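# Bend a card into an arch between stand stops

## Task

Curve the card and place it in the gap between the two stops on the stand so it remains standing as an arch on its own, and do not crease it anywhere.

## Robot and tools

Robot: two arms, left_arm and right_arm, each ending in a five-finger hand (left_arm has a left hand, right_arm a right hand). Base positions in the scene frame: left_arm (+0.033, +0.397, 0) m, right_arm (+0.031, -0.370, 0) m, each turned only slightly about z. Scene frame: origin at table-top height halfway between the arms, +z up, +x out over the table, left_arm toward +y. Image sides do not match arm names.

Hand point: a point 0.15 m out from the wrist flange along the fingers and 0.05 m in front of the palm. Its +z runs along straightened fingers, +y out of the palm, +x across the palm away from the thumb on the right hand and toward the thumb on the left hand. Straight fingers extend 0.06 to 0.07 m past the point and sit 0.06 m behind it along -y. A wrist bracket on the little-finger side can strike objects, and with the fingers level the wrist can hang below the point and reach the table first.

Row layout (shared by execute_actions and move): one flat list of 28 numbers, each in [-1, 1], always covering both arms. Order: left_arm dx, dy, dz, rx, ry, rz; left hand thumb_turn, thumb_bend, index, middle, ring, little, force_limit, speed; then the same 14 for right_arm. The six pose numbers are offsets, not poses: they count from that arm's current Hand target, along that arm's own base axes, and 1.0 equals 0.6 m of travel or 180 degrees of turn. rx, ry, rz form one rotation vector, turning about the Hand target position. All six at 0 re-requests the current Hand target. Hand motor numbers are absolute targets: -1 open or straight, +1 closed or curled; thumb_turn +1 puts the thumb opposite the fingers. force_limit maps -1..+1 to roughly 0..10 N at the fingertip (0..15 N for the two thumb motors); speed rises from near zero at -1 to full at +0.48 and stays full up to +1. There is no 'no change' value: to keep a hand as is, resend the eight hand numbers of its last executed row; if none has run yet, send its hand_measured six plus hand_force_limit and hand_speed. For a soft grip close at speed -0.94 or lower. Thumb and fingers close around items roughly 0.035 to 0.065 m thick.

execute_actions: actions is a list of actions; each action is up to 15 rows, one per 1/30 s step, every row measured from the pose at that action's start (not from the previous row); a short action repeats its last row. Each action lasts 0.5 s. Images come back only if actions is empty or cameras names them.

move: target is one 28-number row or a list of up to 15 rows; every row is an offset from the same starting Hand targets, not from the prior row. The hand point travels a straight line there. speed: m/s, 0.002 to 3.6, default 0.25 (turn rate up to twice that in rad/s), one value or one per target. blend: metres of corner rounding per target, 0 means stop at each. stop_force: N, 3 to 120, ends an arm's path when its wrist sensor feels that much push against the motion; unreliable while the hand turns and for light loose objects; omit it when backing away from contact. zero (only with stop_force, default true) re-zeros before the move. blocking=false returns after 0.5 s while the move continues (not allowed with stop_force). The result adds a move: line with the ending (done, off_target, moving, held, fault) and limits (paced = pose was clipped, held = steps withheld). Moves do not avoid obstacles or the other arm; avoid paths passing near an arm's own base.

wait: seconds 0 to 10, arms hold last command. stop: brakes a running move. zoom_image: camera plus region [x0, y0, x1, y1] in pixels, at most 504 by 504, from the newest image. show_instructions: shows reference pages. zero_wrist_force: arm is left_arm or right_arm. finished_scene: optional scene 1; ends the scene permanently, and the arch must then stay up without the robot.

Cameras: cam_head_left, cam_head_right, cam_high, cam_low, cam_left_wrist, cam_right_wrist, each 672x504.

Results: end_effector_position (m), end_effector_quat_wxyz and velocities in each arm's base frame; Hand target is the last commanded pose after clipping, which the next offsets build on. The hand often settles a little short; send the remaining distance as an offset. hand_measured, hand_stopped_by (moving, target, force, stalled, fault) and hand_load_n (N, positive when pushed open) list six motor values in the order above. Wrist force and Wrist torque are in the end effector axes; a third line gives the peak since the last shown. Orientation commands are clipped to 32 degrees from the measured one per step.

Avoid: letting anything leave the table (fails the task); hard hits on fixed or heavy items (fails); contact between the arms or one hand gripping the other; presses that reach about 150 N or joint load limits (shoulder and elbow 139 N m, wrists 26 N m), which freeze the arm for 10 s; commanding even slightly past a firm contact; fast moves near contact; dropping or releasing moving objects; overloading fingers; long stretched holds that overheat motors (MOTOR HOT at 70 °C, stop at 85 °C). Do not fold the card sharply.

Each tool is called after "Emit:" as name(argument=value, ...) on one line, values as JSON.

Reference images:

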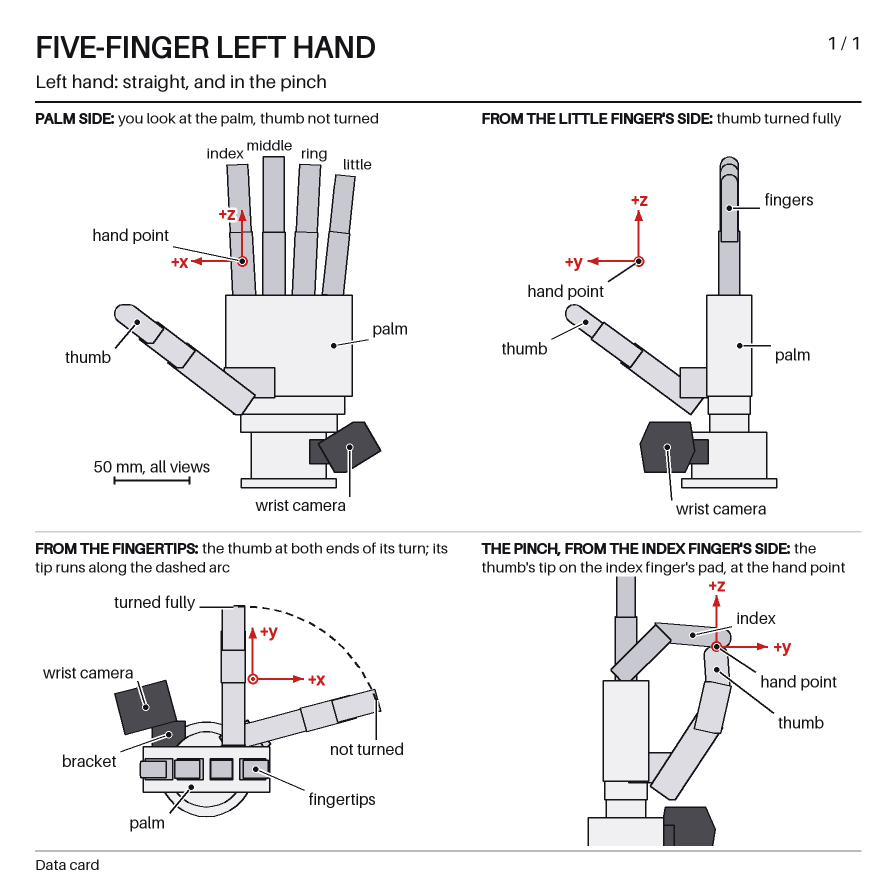

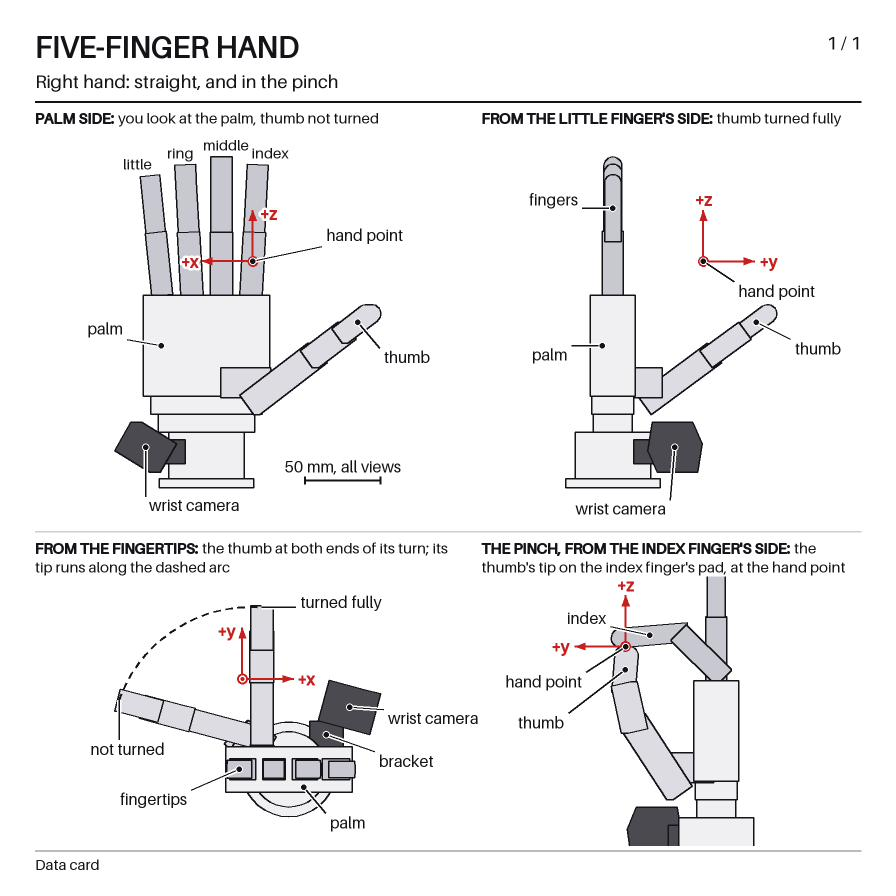

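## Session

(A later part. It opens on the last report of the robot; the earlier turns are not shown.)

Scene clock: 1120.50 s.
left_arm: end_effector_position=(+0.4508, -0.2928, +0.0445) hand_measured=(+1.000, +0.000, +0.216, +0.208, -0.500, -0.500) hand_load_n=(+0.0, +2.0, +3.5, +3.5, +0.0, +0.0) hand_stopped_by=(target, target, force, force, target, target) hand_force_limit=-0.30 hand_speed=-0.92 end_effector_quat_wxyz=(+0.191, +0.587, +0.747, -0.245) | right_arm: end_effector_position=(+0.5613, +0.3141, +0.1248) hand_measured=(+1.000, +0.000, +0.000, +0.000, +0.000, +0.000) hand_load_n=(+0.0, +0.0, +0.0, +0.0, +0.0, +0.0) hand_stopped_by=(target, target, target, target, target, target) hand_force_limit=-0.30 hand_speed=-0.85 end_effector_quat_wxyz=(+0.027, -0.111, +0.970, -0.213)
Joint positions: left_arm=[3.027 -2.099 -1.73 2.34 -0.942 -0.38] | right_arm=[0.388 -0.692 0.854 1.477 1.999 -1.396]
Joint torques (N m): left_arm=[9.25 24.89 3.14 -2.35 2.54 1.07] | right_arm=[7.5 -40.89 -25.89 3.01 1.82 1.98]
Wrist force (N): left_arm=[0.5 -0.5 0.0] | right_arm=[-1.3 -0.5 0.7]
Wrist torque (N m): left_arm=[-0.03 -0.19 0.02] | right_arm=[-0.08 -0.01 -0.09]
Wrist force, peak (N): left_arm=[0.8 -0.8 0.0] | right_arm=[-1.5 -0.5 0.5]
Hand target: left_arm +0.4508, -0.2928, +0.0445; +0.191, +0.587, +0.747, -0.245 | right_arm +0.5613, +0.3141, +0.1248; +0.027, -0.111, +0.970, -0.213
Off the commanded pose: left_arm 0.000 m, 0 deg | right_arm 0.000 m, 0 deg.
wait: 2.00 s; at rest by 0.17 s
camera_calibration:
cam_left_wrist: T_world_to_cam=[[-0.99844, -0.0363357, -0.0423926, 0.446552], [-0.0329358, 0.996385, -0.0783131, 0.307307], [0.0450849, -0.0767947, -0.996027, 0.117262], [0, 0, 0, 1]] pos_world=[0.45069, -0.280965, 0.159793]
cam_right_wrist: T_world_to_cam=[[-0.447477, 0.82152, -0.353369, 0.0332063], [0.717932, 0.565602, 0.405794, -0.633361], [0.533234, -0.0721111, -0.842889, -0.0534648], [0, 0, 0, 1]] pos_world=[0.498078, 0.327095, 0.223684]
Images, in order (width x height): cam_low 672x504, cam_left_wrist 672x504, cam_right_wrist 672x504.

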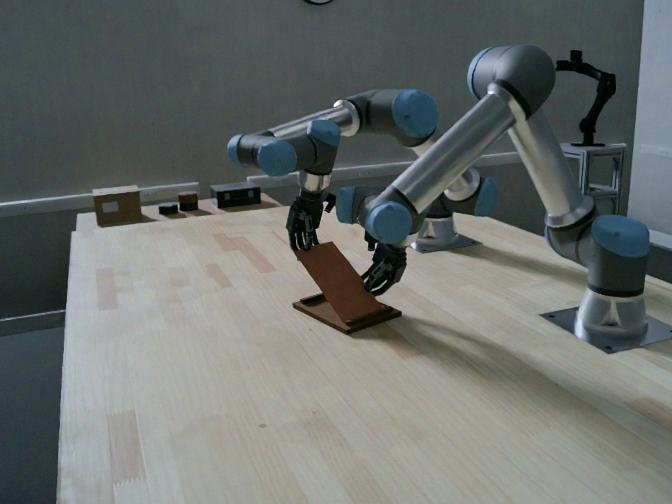

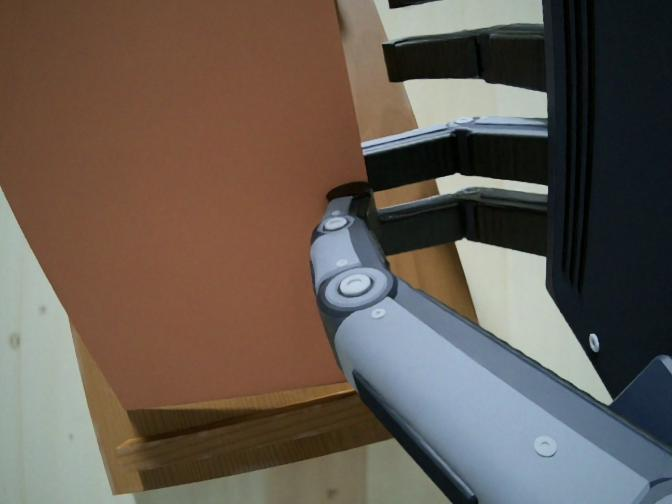

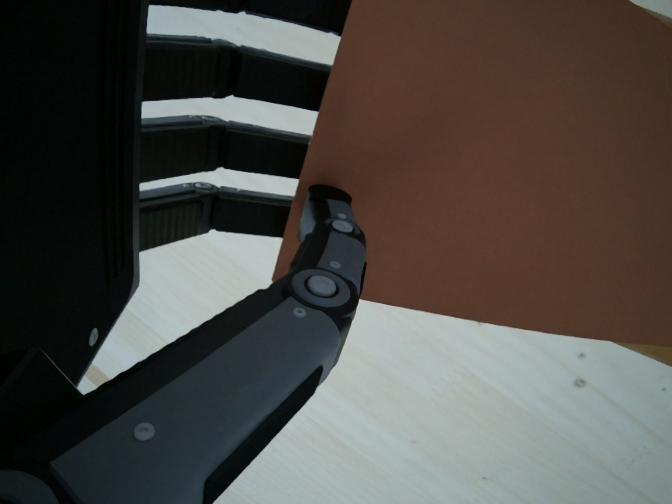

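Emit:
move(target=[0,0,0,0,0,0,1,0,0.5,0.5,-0.5,-0.5,-0.3,-0.92, 0.029,-0.1173,0.0563,0,0,0, 1,0,0,0,0,0,-0.3,-0.85], speed=0.08, cameras=["all"])

Emit:
zoom_image(camera="cam_low", region=[260, 220, 420, 340])

Emit:
zoom_image(camera="cam_head_right", region=[200, 220, 400, 420])

Scene clock: 1133.67 s.
left_arm: end_effector_position=(+0.4508, -0.2928, +0.0445) hand_measured=(+1.000, +0.000, +0.216, +0.208, -0.500, -0.500) hand_load_n=(+0.0, +2.5, +3.5, +3.5, +0.0, +0.0) hand_stopped_by=(target, target, force, force, target, target) hand_force_limit=-0.30 hand_speed=-0.92 end_effector_quat_wxyz=(+0.191, +0.587, +0.747, -0.245) | right_arm: end_effector_position=(+0.5787, +0.2438, +0.1586) hand_measured=(+1.000, +0.000, +0.000, +0.000, +0.000, +0.000) hand_load_n=(+0.0, +0.0, +0.0, +0.0, +0.0, +0.0) hand_stopped_by=(target, target, target, target, target, target) hand_force_limit=-0.30 hand_speed=-0.85 end_effector_quat_wxyz=(+0.027, -0.111, +0.970, -0.213)
Joint positions: left_arm=[3.027 -2.099 -1.73 2.34 -0.942 -0.38] | right_arm=[0.268 -0.776 0.905 1.455 2.004 -1.527]
Joint torques (N m): left_arm=[7.84 25.78 2.74 -0.76 -1.08 0.98] | right_arm=[-10.46 -55.02 -8.3 0.29 -0.49 -1.4]
Wrist force (N): left_arm=[0.3 -0.5 0.3] | right_arm=[-1.4 -0.6 0.4]
Wrist torque (N m): left_arm=[-0.10 -0.24 0.08] | right_arm=[-0.09 0.00 -0.01]
Wrist force, peak (N): left_arm=[1.0 -0.6 -0.1] | right_arm=[-1.5 -0.9 0.4]
Hand target: left_arm +0.4508, -0.2928, +0.0445; +0.191, +0.587, +0.747, -0.245 | right_arm +0.5787, +0.2437, +0.1586; +0.027, -0.111, +0.970, -0.213
Off the commanded pose: left_arm 0.000 m, 0 deg | right_arm 0.000 m, 0 deg.
move: done
camera_calibration:
cam_left_wrist: T_world_to_cam=[[-0.99844, -0.0363357, -0.0423926, 0.446552], [-0.0329358, 0.996385, -0.0783131, 0.307307], [0.0450849, -0.0767947, -0.996027, 0.117262], [0, 0, 0, 1]] pos_world=[0.45069, -0.280965, 0.159793]
cam_right_wrist: T_world_to_cam=[[-0.447562, 0.821453, -0.353415, 0.110844], [0.717879, 0.565698, 0.405752, -0.619738], [0.533233, -0.0721102, -0.842889, -0.0393295], [0, 0, 0, 1]] pos_world=[0.515479, 0.256695, 0.257484]

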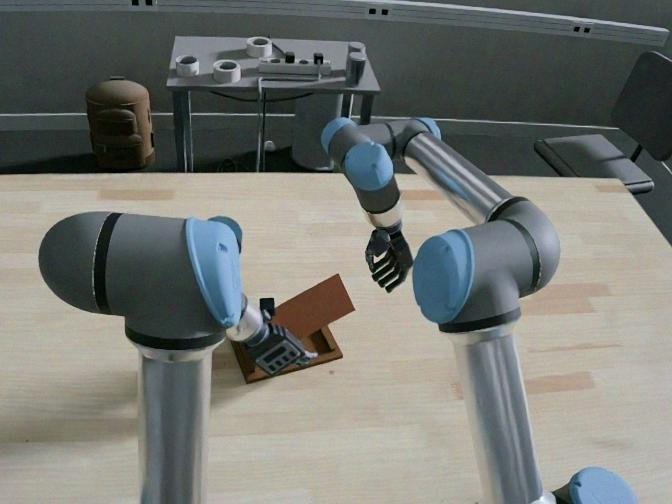

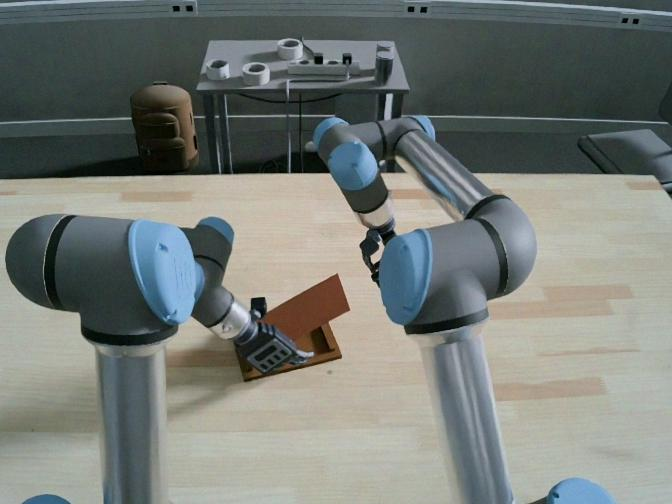

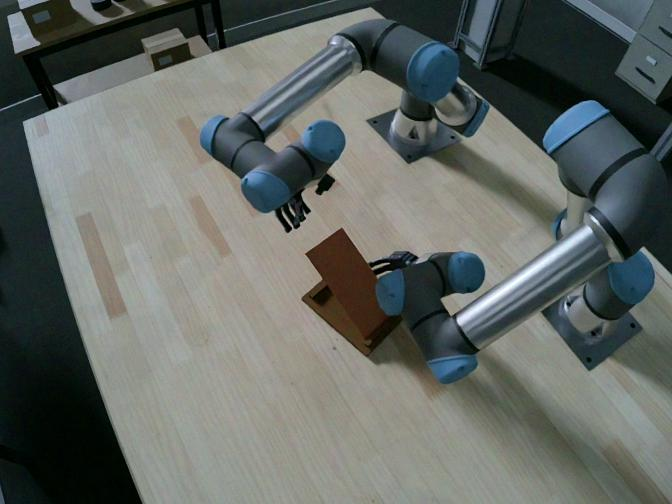

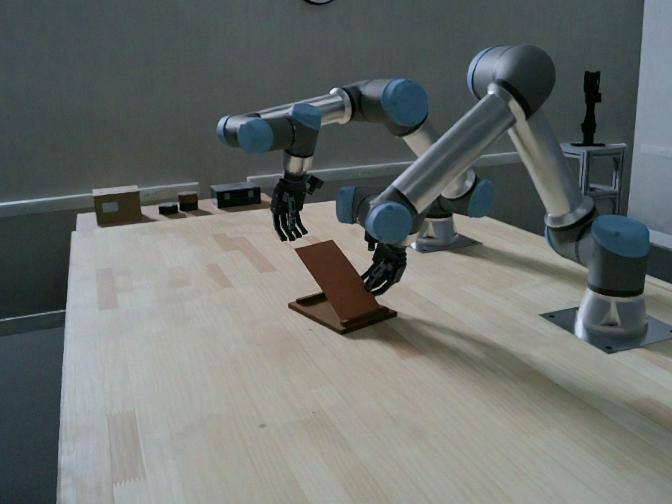

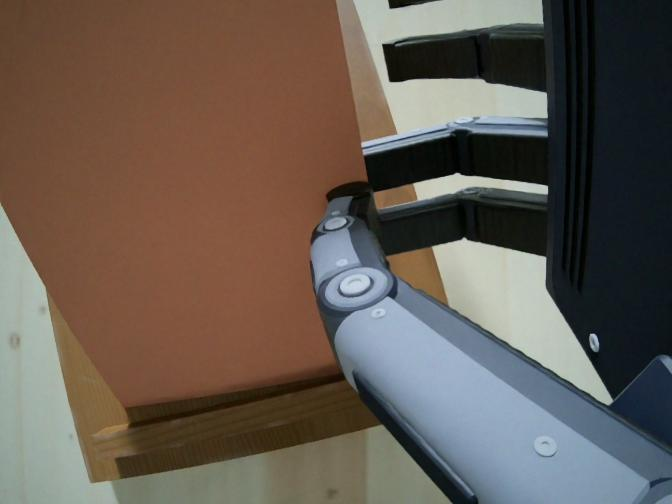

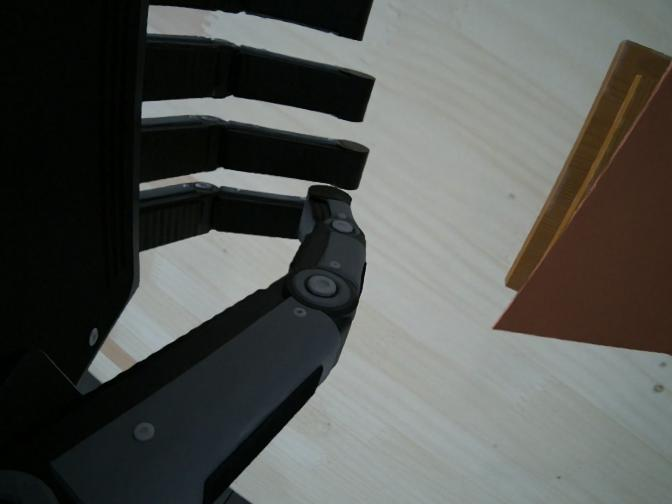

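Scaled by 3.150.

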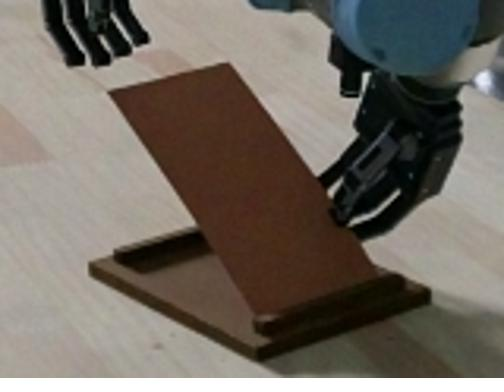

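Scaled by 2.520.

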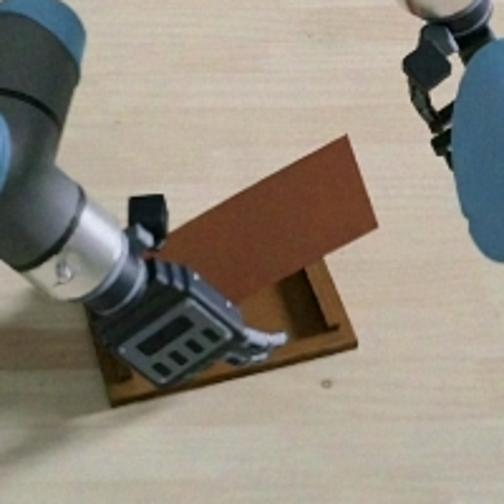

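Emit:
move(target=[[0,0,0.15,0,0,0,1,0,0.5,0.5,-0.5,-0.5,-0.3,-0.92, 0,0,0,0,0,0, 1,0,0,0,0,0,-0.3,-0.85],[0,0.05,0.25,0.1,0.0302,0,1,0,0.5,0.5,-0.5,-0.5,-0.3,-0.92, 0,0,0,0,0,0, 1,0,0,0,0,0,-0.3,-0.85]], speed=0.08, blend=0.02, cameras=["all"])

Scene clock: 1189.13 s.
left_arm: end_effector_position=(+0.4508, -0.2628, +0.1945) hand_measured=(+1.000, +0.000, +0.216, +0.208, -0.500, -0.500) hand_load_n=(-0.5, +2.5, +3.5, +3.5, +0.0, +0.0) hand_stopped_by=(target, target, force, force, target, target) hand_force_limit=-0.30 hand_speed=-0.92 end_effector_quat_wxyz=(+0.062, +0.598, +0.785, -0.153) | right_arm: end_effector_position=(+0.5787, +0.2437, +0.1586) hand_measured=(+1.000, +0.000, +0.000, +0.000, +0.000, +0.000) hand_load_n=(+0.0, +0.0, +0.0, +0.0, +0.0, +0.0) hand_stopped_by=(target, target, target, target, target, target) hand_force_limit=-0.30 hand_speed=-0.85 end_effector_quat_wxyz=(+0.027, -0.111, +0.970, -0.213)
Joint positions: left_arm=[2.931 -2.012 -1.385 1.807 -1.24 -0.477] | right_arm=[0.268 -0.776 0.905 1.455 2.004 -1.527]
Joint torques (N m): left_arm=[-10.7 20.87 31.36 -3.77 -1.43 -1.43] | right_arm=[-10.39 -55.32 -7.96 0.19 -0.52 -1.46]
Wrist force (N): left_arm=[1.1 -0.7 0.1] | right_arm=[-1.4 -0.7 0.5]
Wrist torque (N m): left_arm=[-0.06 -0.37 0.22] | right_arm=[-0.11 0.02 -0.02]
Wrist force, peak (N): left_arm=[1.6 -0.7 -0.1] | right_arm=[-1.7 -0.5 0.3]
Hand target: left_arm +0.4508, -0.2628, +0.1945; +0.062, +0.598, +0.785, -0.153 | right_arm +0.5787, +0.2437, +0.1586; +0.027, -0.111, +0.970, -0.213
Off the commanded pose: left_arm 0.000 m, 0 deg | right_arm 0.000 m, 0 deg.
move: done
camera_calibration:
cam_left_wrist: T_world_to_cam=[[-0.998474, -0.0362724, 0.0416474, 0.437678], [-0.0254353, 0.97137, 0.236208, 0.218081], [-0.0490228, 0.234788, -0.97081, 0.388339], [0, 0, 0, 1]] pos_world=[0.461594, -0.287139, 0.307263]
cam_right_wrist: T_world_to_cam=[[-0.447477, 0.82152, -0.353369, 0.110816], [0.717932, 0.565602, 0.405794, -0.619823], [0.533234, -0.0721111, -0.842889, -0.0393834], [0, 0, 0, 1]] pos_world=[0.515578, 0.256695, 0.257484]

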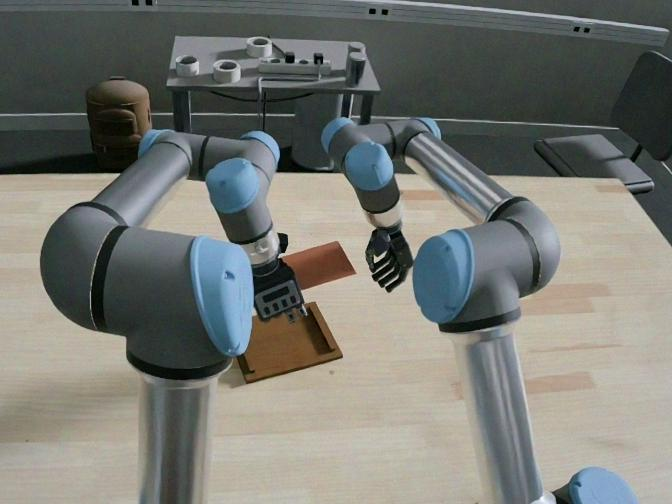

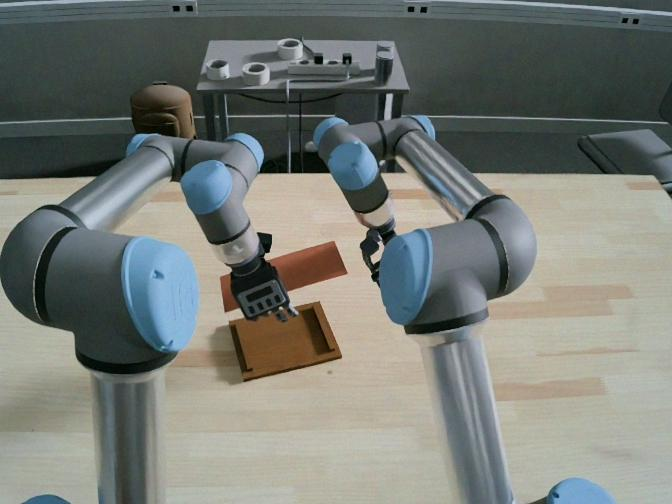

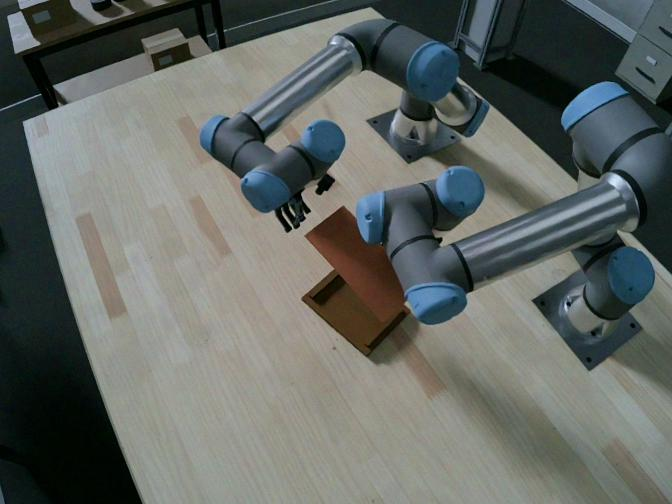

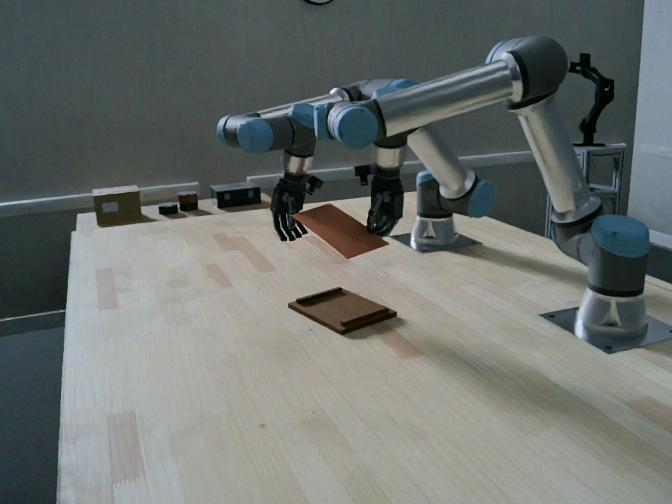

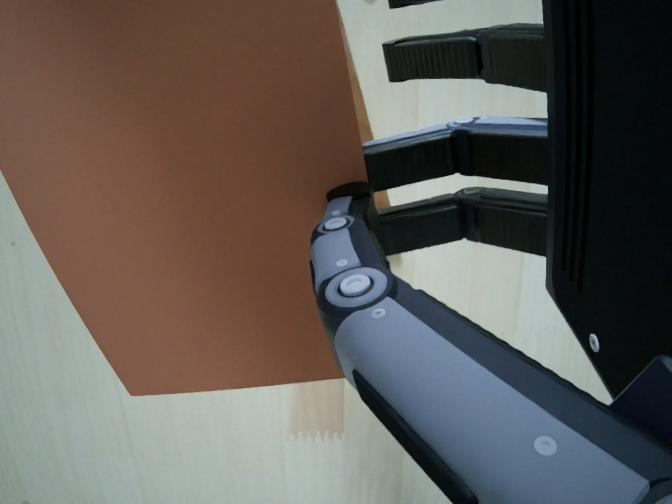

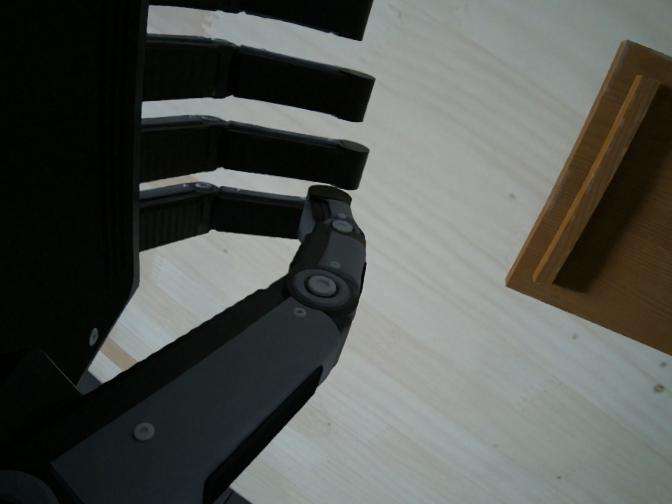

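Emit:
zoom_image(camera="cam_right_wrist", region=[490, 20, 672, 360])

Emit:
zoom_image(camera="cam_head_right", region=[210, 280, 360, 400])

Emit:
zoom_image(camera="cam_head_left", region=[210, 280, 360, 400])

Emit:
zoom_image(camera="cam_high", region=[290, 240, 420, 370])

Emit:
zoom_image(camera="cam_low", region=[270, 270, 410, 350])

Scaled by 1.482 from the camera's 672x504 image, which has a finer 960x720 frame.

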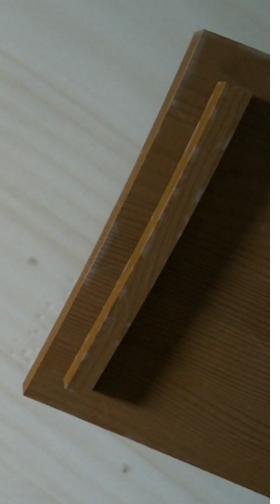

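Scaled by 3.360.

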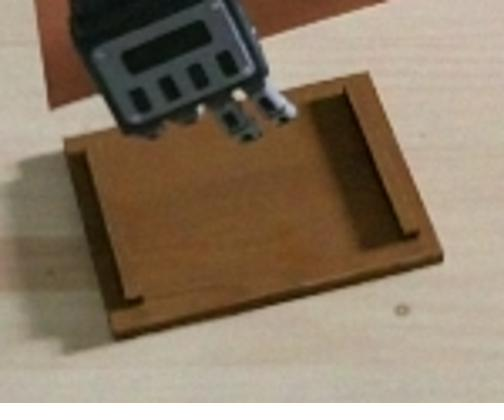

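Scaled by 3.360.

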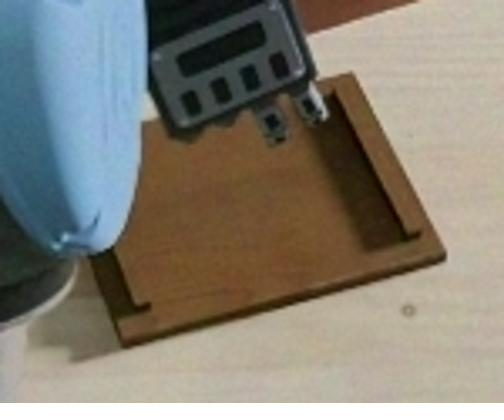

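Scaled by 3.877.

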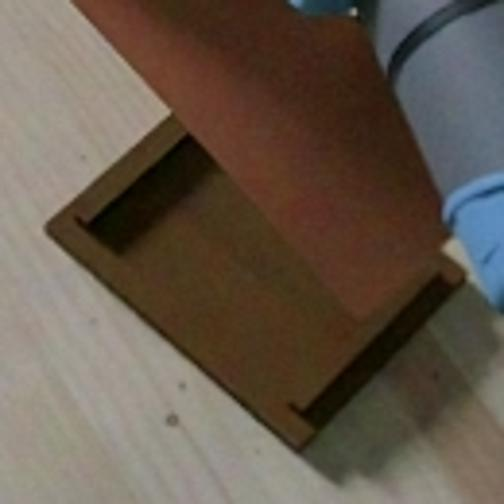

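Scaled by 3.600.

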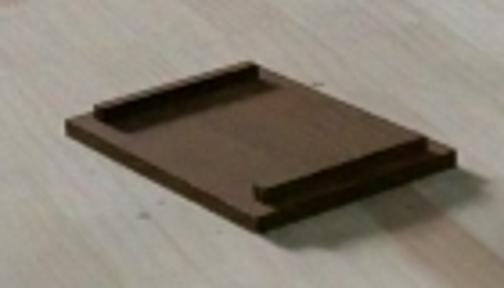

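Emit:
zoom_image(camera="cam_head_right", region=[200, 220, 370, 330])

Emit:
zoom_image(camera="cam_low", region=[260, 180, 420, 290])

Emit:
zoom_image(camera="cam_left_wrist", region=[0, 140, 440, 440])

Scaled by 2.965.

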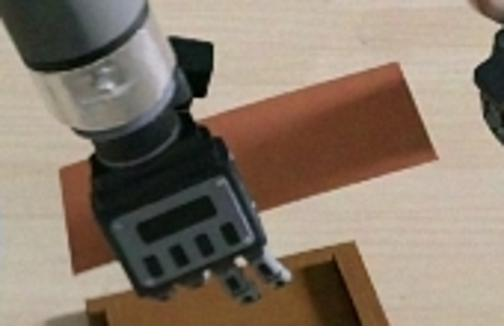

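Scaled by 3.150.

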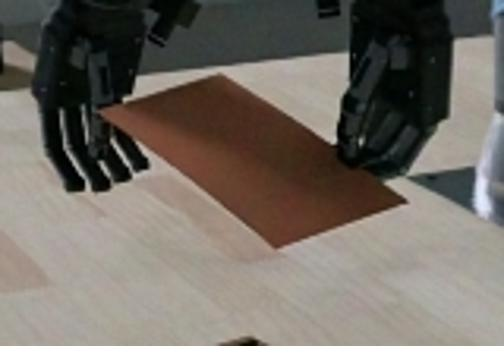

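Scaled by 1.145 from the camera's 672x504 image, which has a finer 960x720 frame.

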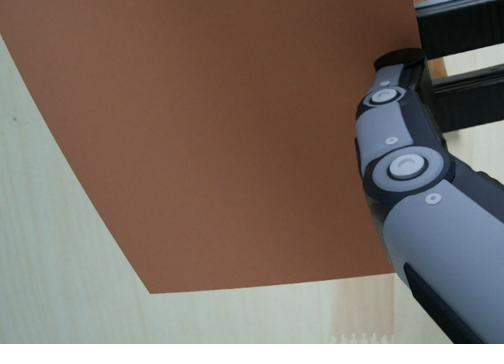

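Emit:
move(target=[-0.0125,0.0515,-0.1625,0.1365,-0.0049,0.0173,1,0,0.5,0.5,-0.5,-0.5,-0.3,-0.92, 0,0,0,0,0,0, 1,0,0,0,0,0,-0.3,-0.85], speed=0.08, cameras=["all"])

Emit:
zoom_image(camera="cam_right_wrist", region=[470, 0, 672, 360])

Emit:
zoom_image(camera="cam_head_right", region=[200, 260, 370, 400])

Emit:
zoom_image(camera="cam_low", region=[260, 220, 420, 350])

Emit:
zoom_image(camera="cam_high", region=[290, 220, 430, 370])

Scene clock: 1316.53 s.
left_arm: end_effector_position=(+0.4432, -0.2319, +0.0970) hand_measured=(+1.000, +0.000, +0.216, +0.208, -0.500, -0.500) hand_load_n=(-0.5, +2.0, +3.5, +3.5, +0.0, +0.0) hand_stopped_by=(target, target, force, force, target, target) hand_force_limit=-0.30 hand_speed=-0.92 end_effector_quat_wxyz=(-0.057, +0.577, +0.815, +0.024) | right_arm: end_effector_position=(+0.5787, +0.2437, +0.1586) hand_measured=(+1.000, +0.000, +0.000, +0.000, +0.000, +0.000) hand_load_n=(+0.0, +0.0, +0.0, +0.0, +0.0, +0.0) hand_stopped_by=(target, target, target, target, target, target) hand_force_limit=-0.30 hand_speed=-0.85 end_effector_quat_wxyz=(+0.027, -0.111, +0.970, -0.213)
Joint positions: left_arm=[2.765 -2.187 -1.42 1.937 -1.644 -0.719] | right_arm=[0.268 -0.776 0.905 1.455 2.004 -1.527]
Joint torques (N m): left_arm=[-10.27 26.17 9.78 -0.85 -2.35 -1.3] | right_arm=[-10.53 -55.32 -8.38 0.35 -0.43 -1.45]
Wrist force (N): left_arm=[1.5 -0.5 -0.3] | right_arm=[-1.3 -0.5 0.5]
Wrist torque (N m): left_arm=[0.06 -0.50 0.33] | right_arm=[-0.08 -0.01 0.00]
Wrist force, peak (N): left_arm=[2.2 -0.8 -0.2] | right_arm=[-1.6 -0.5 0.7]
Hand target: left_arm +0.4433, -0.2319, +0.0970; -0.057, +0.577, +0.815, +0.024 | right_arm +0.5787, +0.2437, +0.1586; +0.027, -0.111, +0.970, -0.213
Off the commanded pose: left_arm 0.000 m, 0 deg | right_arm 0.000 m, 0 deg.
move: done
camera_calibration:
cam_left_wrist: T_world_to_cam=[[-0.99502, -0.0996158, -0.00345612, 0.423524], [-0.0804808, 0.782466, 0.617471, 0.154446], [-0.0588056, 0.614674, -0.786586, 0.360593], [0, 0, 0, 1]] pos_world=[0.45505, -0.300306, 0.189735]
cam_right_wrist: T_world_to_cam=[[-0.447477, 0.82152, -0.353369, 0.110816], [0.717932, 0.565602, 0.405794, -0.619823], [0.533234, -0.0721111, -0.842889, -0.0393834], [0, 0, 0, 1]] pos_world=[0.515578, 0.256695, 0.257484]

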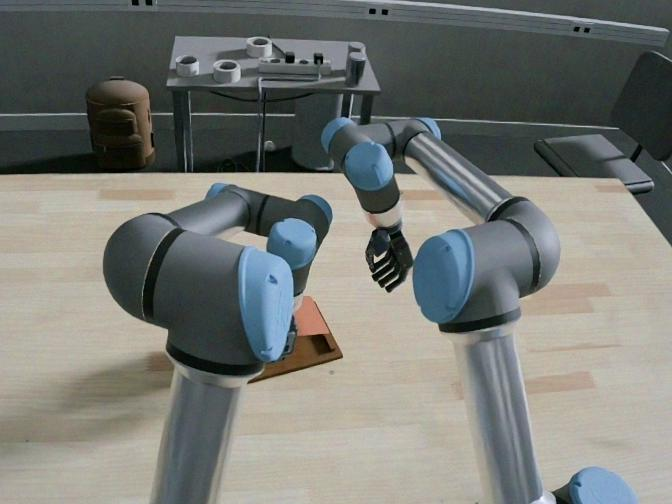

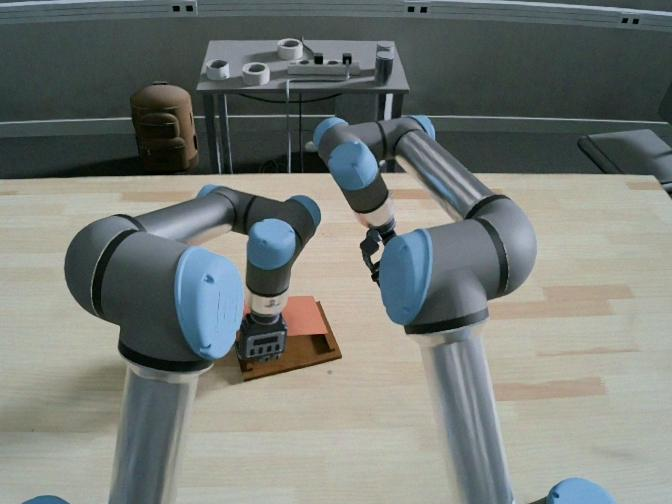

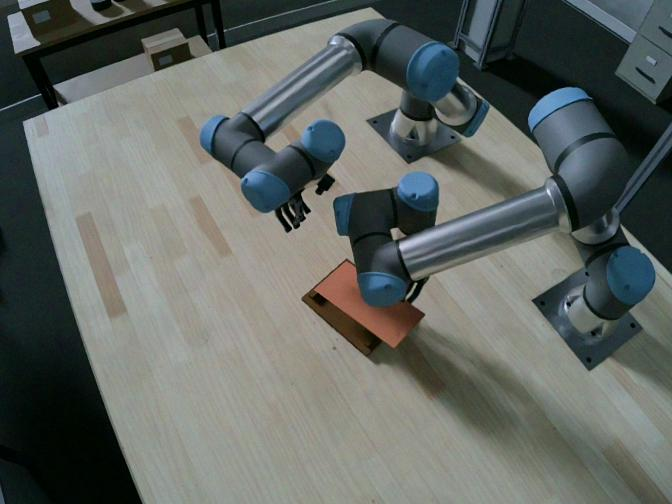

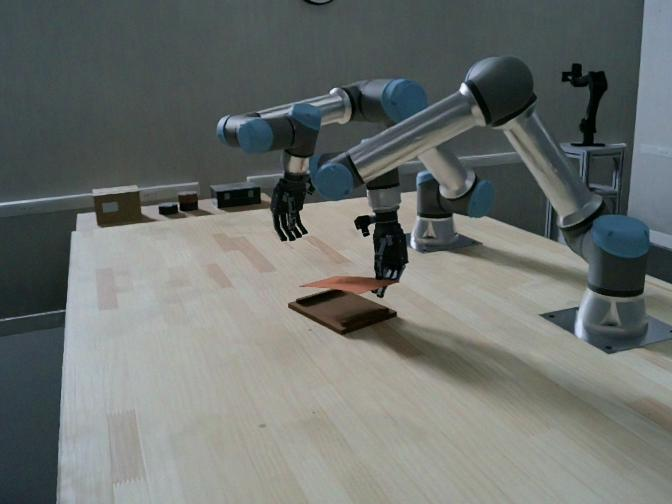

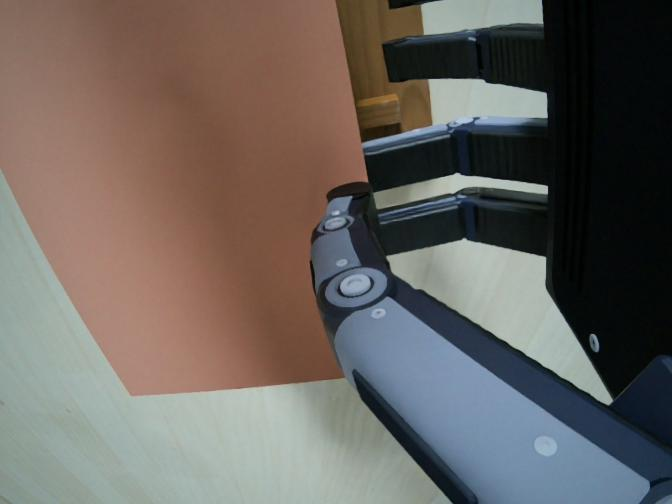

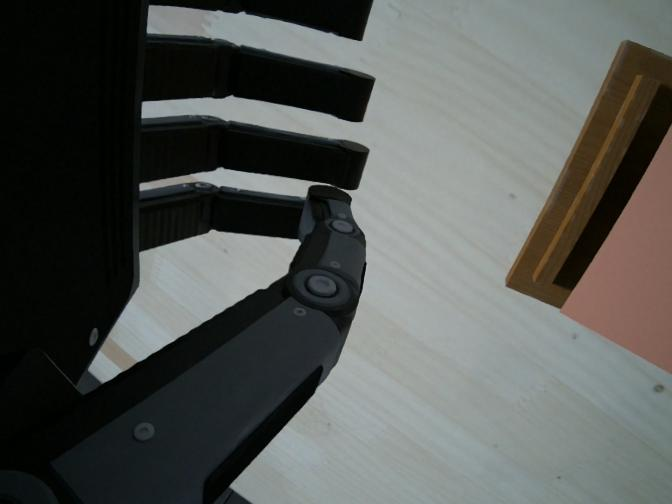

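Scaled by 1.400 from the camera's 672x504 image, which has a finer 960x720 frame.

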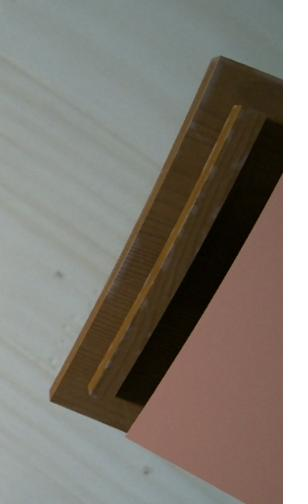

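Scaled by 2.965.

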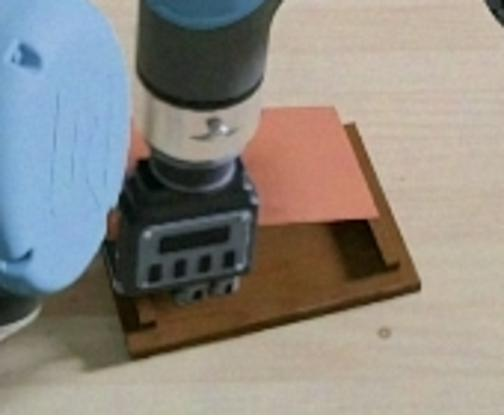

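Scaled by 3.150.

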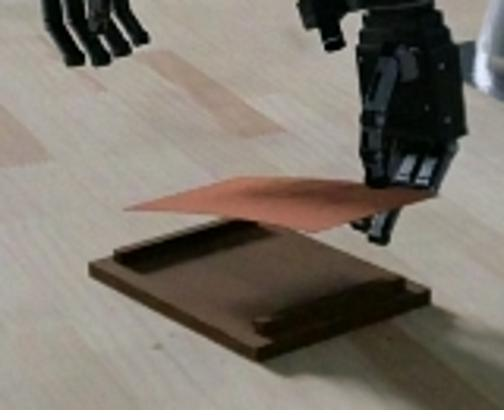

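Scaled by 3.360.

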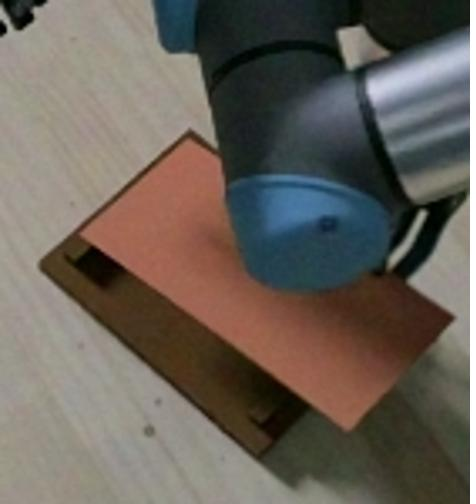

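Emit:
move(target=[-0.0227,0.0,-0.045,0,0,0.0056,1,0,0.5,0.5,-0.5,-0.5,-0.3,-0.92, 0,0,0,0,0,0, 1,0,0,0,0,0,-0.3,-0.85], speed=0.05, cameras=["cam_low","cam_left_wrist","cam_right_wrist","cam_high","cam_head_right"])

Emit:
zoom_image(camera="cam_right_wrist", region=[470, 0, 672, 360])

Emit:
zoom_image(camera="cam_low", region=[260, 220, 420, 350])

Emit:
zoom_image(camera="cam_head_right", region=[200, 260, 370, 400])

Scene clock: 1371.77 s.
left_arm: end_effector_position=(+0.4297, -0.2319, +0.0701) hand_measured=(+1.000, +0.000, +0.216, +0.208, -0.498, -0.500) hand_load_n=(-0.5, +2.5, +3.5, +3.0, -13.5, +0.0) hand_stopped_by=(target, target, force, force, target, target) hand_force_limit=-0.30 hand_speed=-0.92 end_effector_quat_wxyz=(-0.057, +0.570, +0.820, +0.023) | right_arm: end_effector_position=(+0.5787, +0.2437, +0.1586) hand_measured=(+1.000, +0.000, +0.000, +0.000, +0.000, +0.000) hand_load_n=(+0.0, +0.0, +0.0, +0.0, +0.0, +0.0) hand_stopped_by=(target, target, target, target, target, target) hand_force_limit=-0.30 hand_speed=-0.85 end_effector_quat_wxyz=(+0.027, -0.111, +0.970, -0.213)
Joint positions: left_arm=[2.754 -2.197 -1.481 2.006 -1.641 -0.747] | right_arm=[0.268 -0.776 0.905 1.455 2.004 -1.527]
Joint torques (N m): left_arm=[-9.53 15.23 -2.25 1.15 0.9 -1.46] | right_arm=[-10.96 -55.18 -8.89 0.48 -0.38 -1.32]
Wrist force (N): left_arm=[1.0 -4.1 -21.6] | right_arm=[-1.2 -0.4 0.4]
Wrist torque (N m): left_arm=[0.64 -1.57 0.47] | right_arm=[-0.06 -0.01 0.00]
Wrist force, peak (N): left_arm=[1.0 -4.1 -21.6] | right_arm=[-1.7 -0.6 0.3]
Hand target: left_arm +0.4296, -0.2319, +0.0700; -0.057, +0.570, +0.820, +0.023 | right_arm +0.5787, +0.2437, +0.1586; +0.027, -0.111, +0.970, -0.213
Off the commanded pose: left_arm 0.000 m, 0 deg | right_arm 0.000 m, 0 deg.
move: done
camera_calibration:
cam_left_wrist: T_world_to_cam=[[-0.993114, -0.117098, -0.00360008, 0.405067], [-0.094318, 0.780931, 0.617455, 0.175637], [-0.0694914, 0.613543, -0.786598, 0.343028], [0, 0, 0, 1]] pos_world=[0.442681, -0.300189, 0.162835]
cam_right_wrist: T_world_to_cam=[[-0.447477, 0.82152, -0.353369, 0.110816], [0.717932, 0.565602, 0.405794, -0.619823], [0.533234, -0.0721111, -0.842889, -0.0393834], [0, 0, 0, 1]] pos_world=[0.515578, 0.256695, 0.257484]
Images, in order (width x height): cam_head_right 672x504, cam_high 672x504, cam_low 672x504, cam_left_wrist 672x504, cam_right_wrist 672x504.

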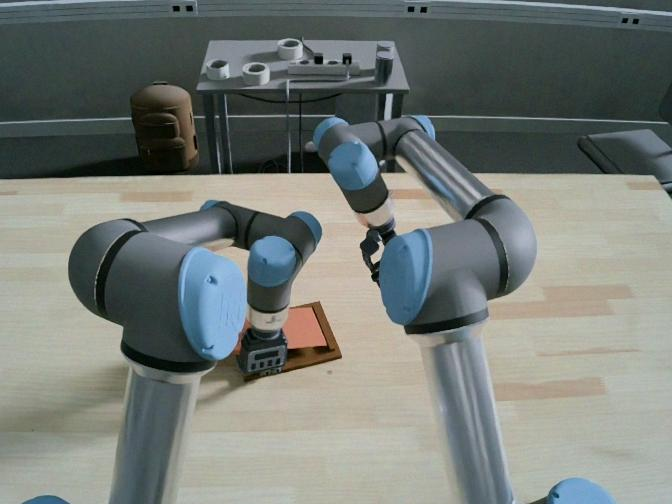

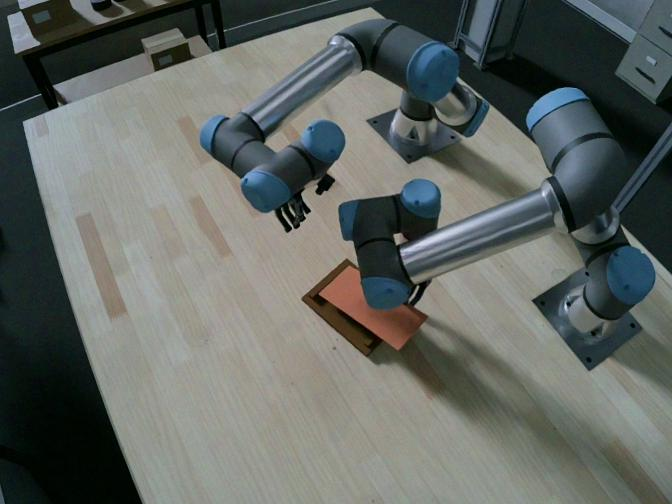

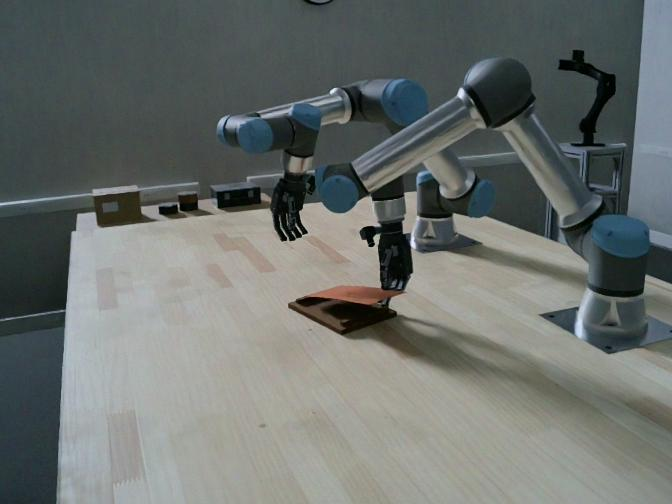

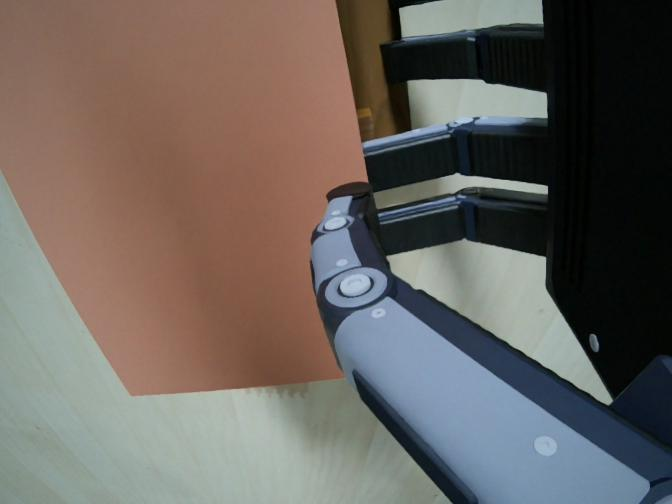

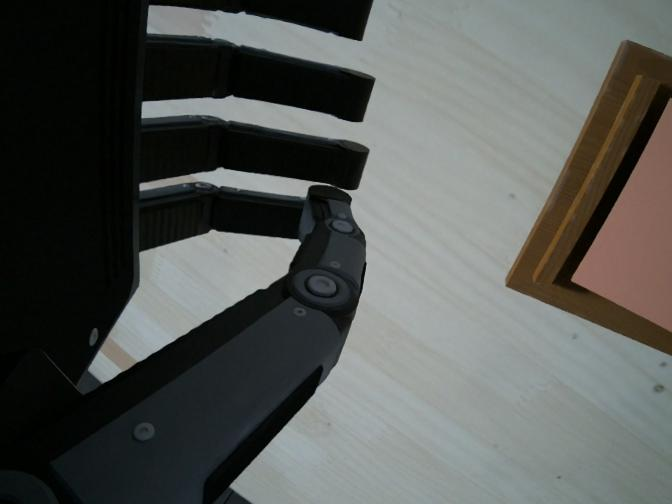

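Scaled by 1.400 from the camera's 672x504 image, which has a finer 960x720 frame.

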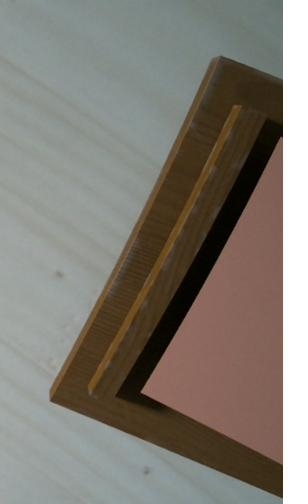

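Scaled by 3.150.

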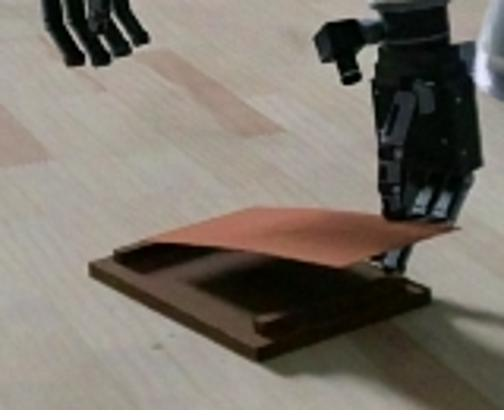

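Scaled by 2.965.

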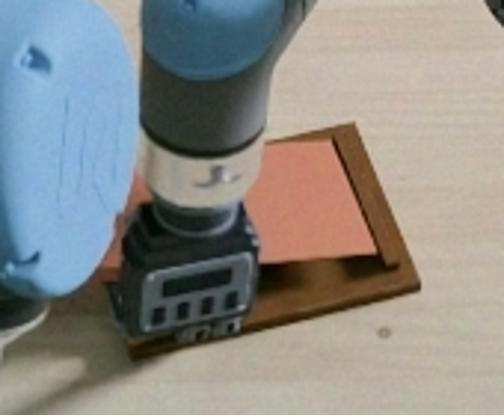

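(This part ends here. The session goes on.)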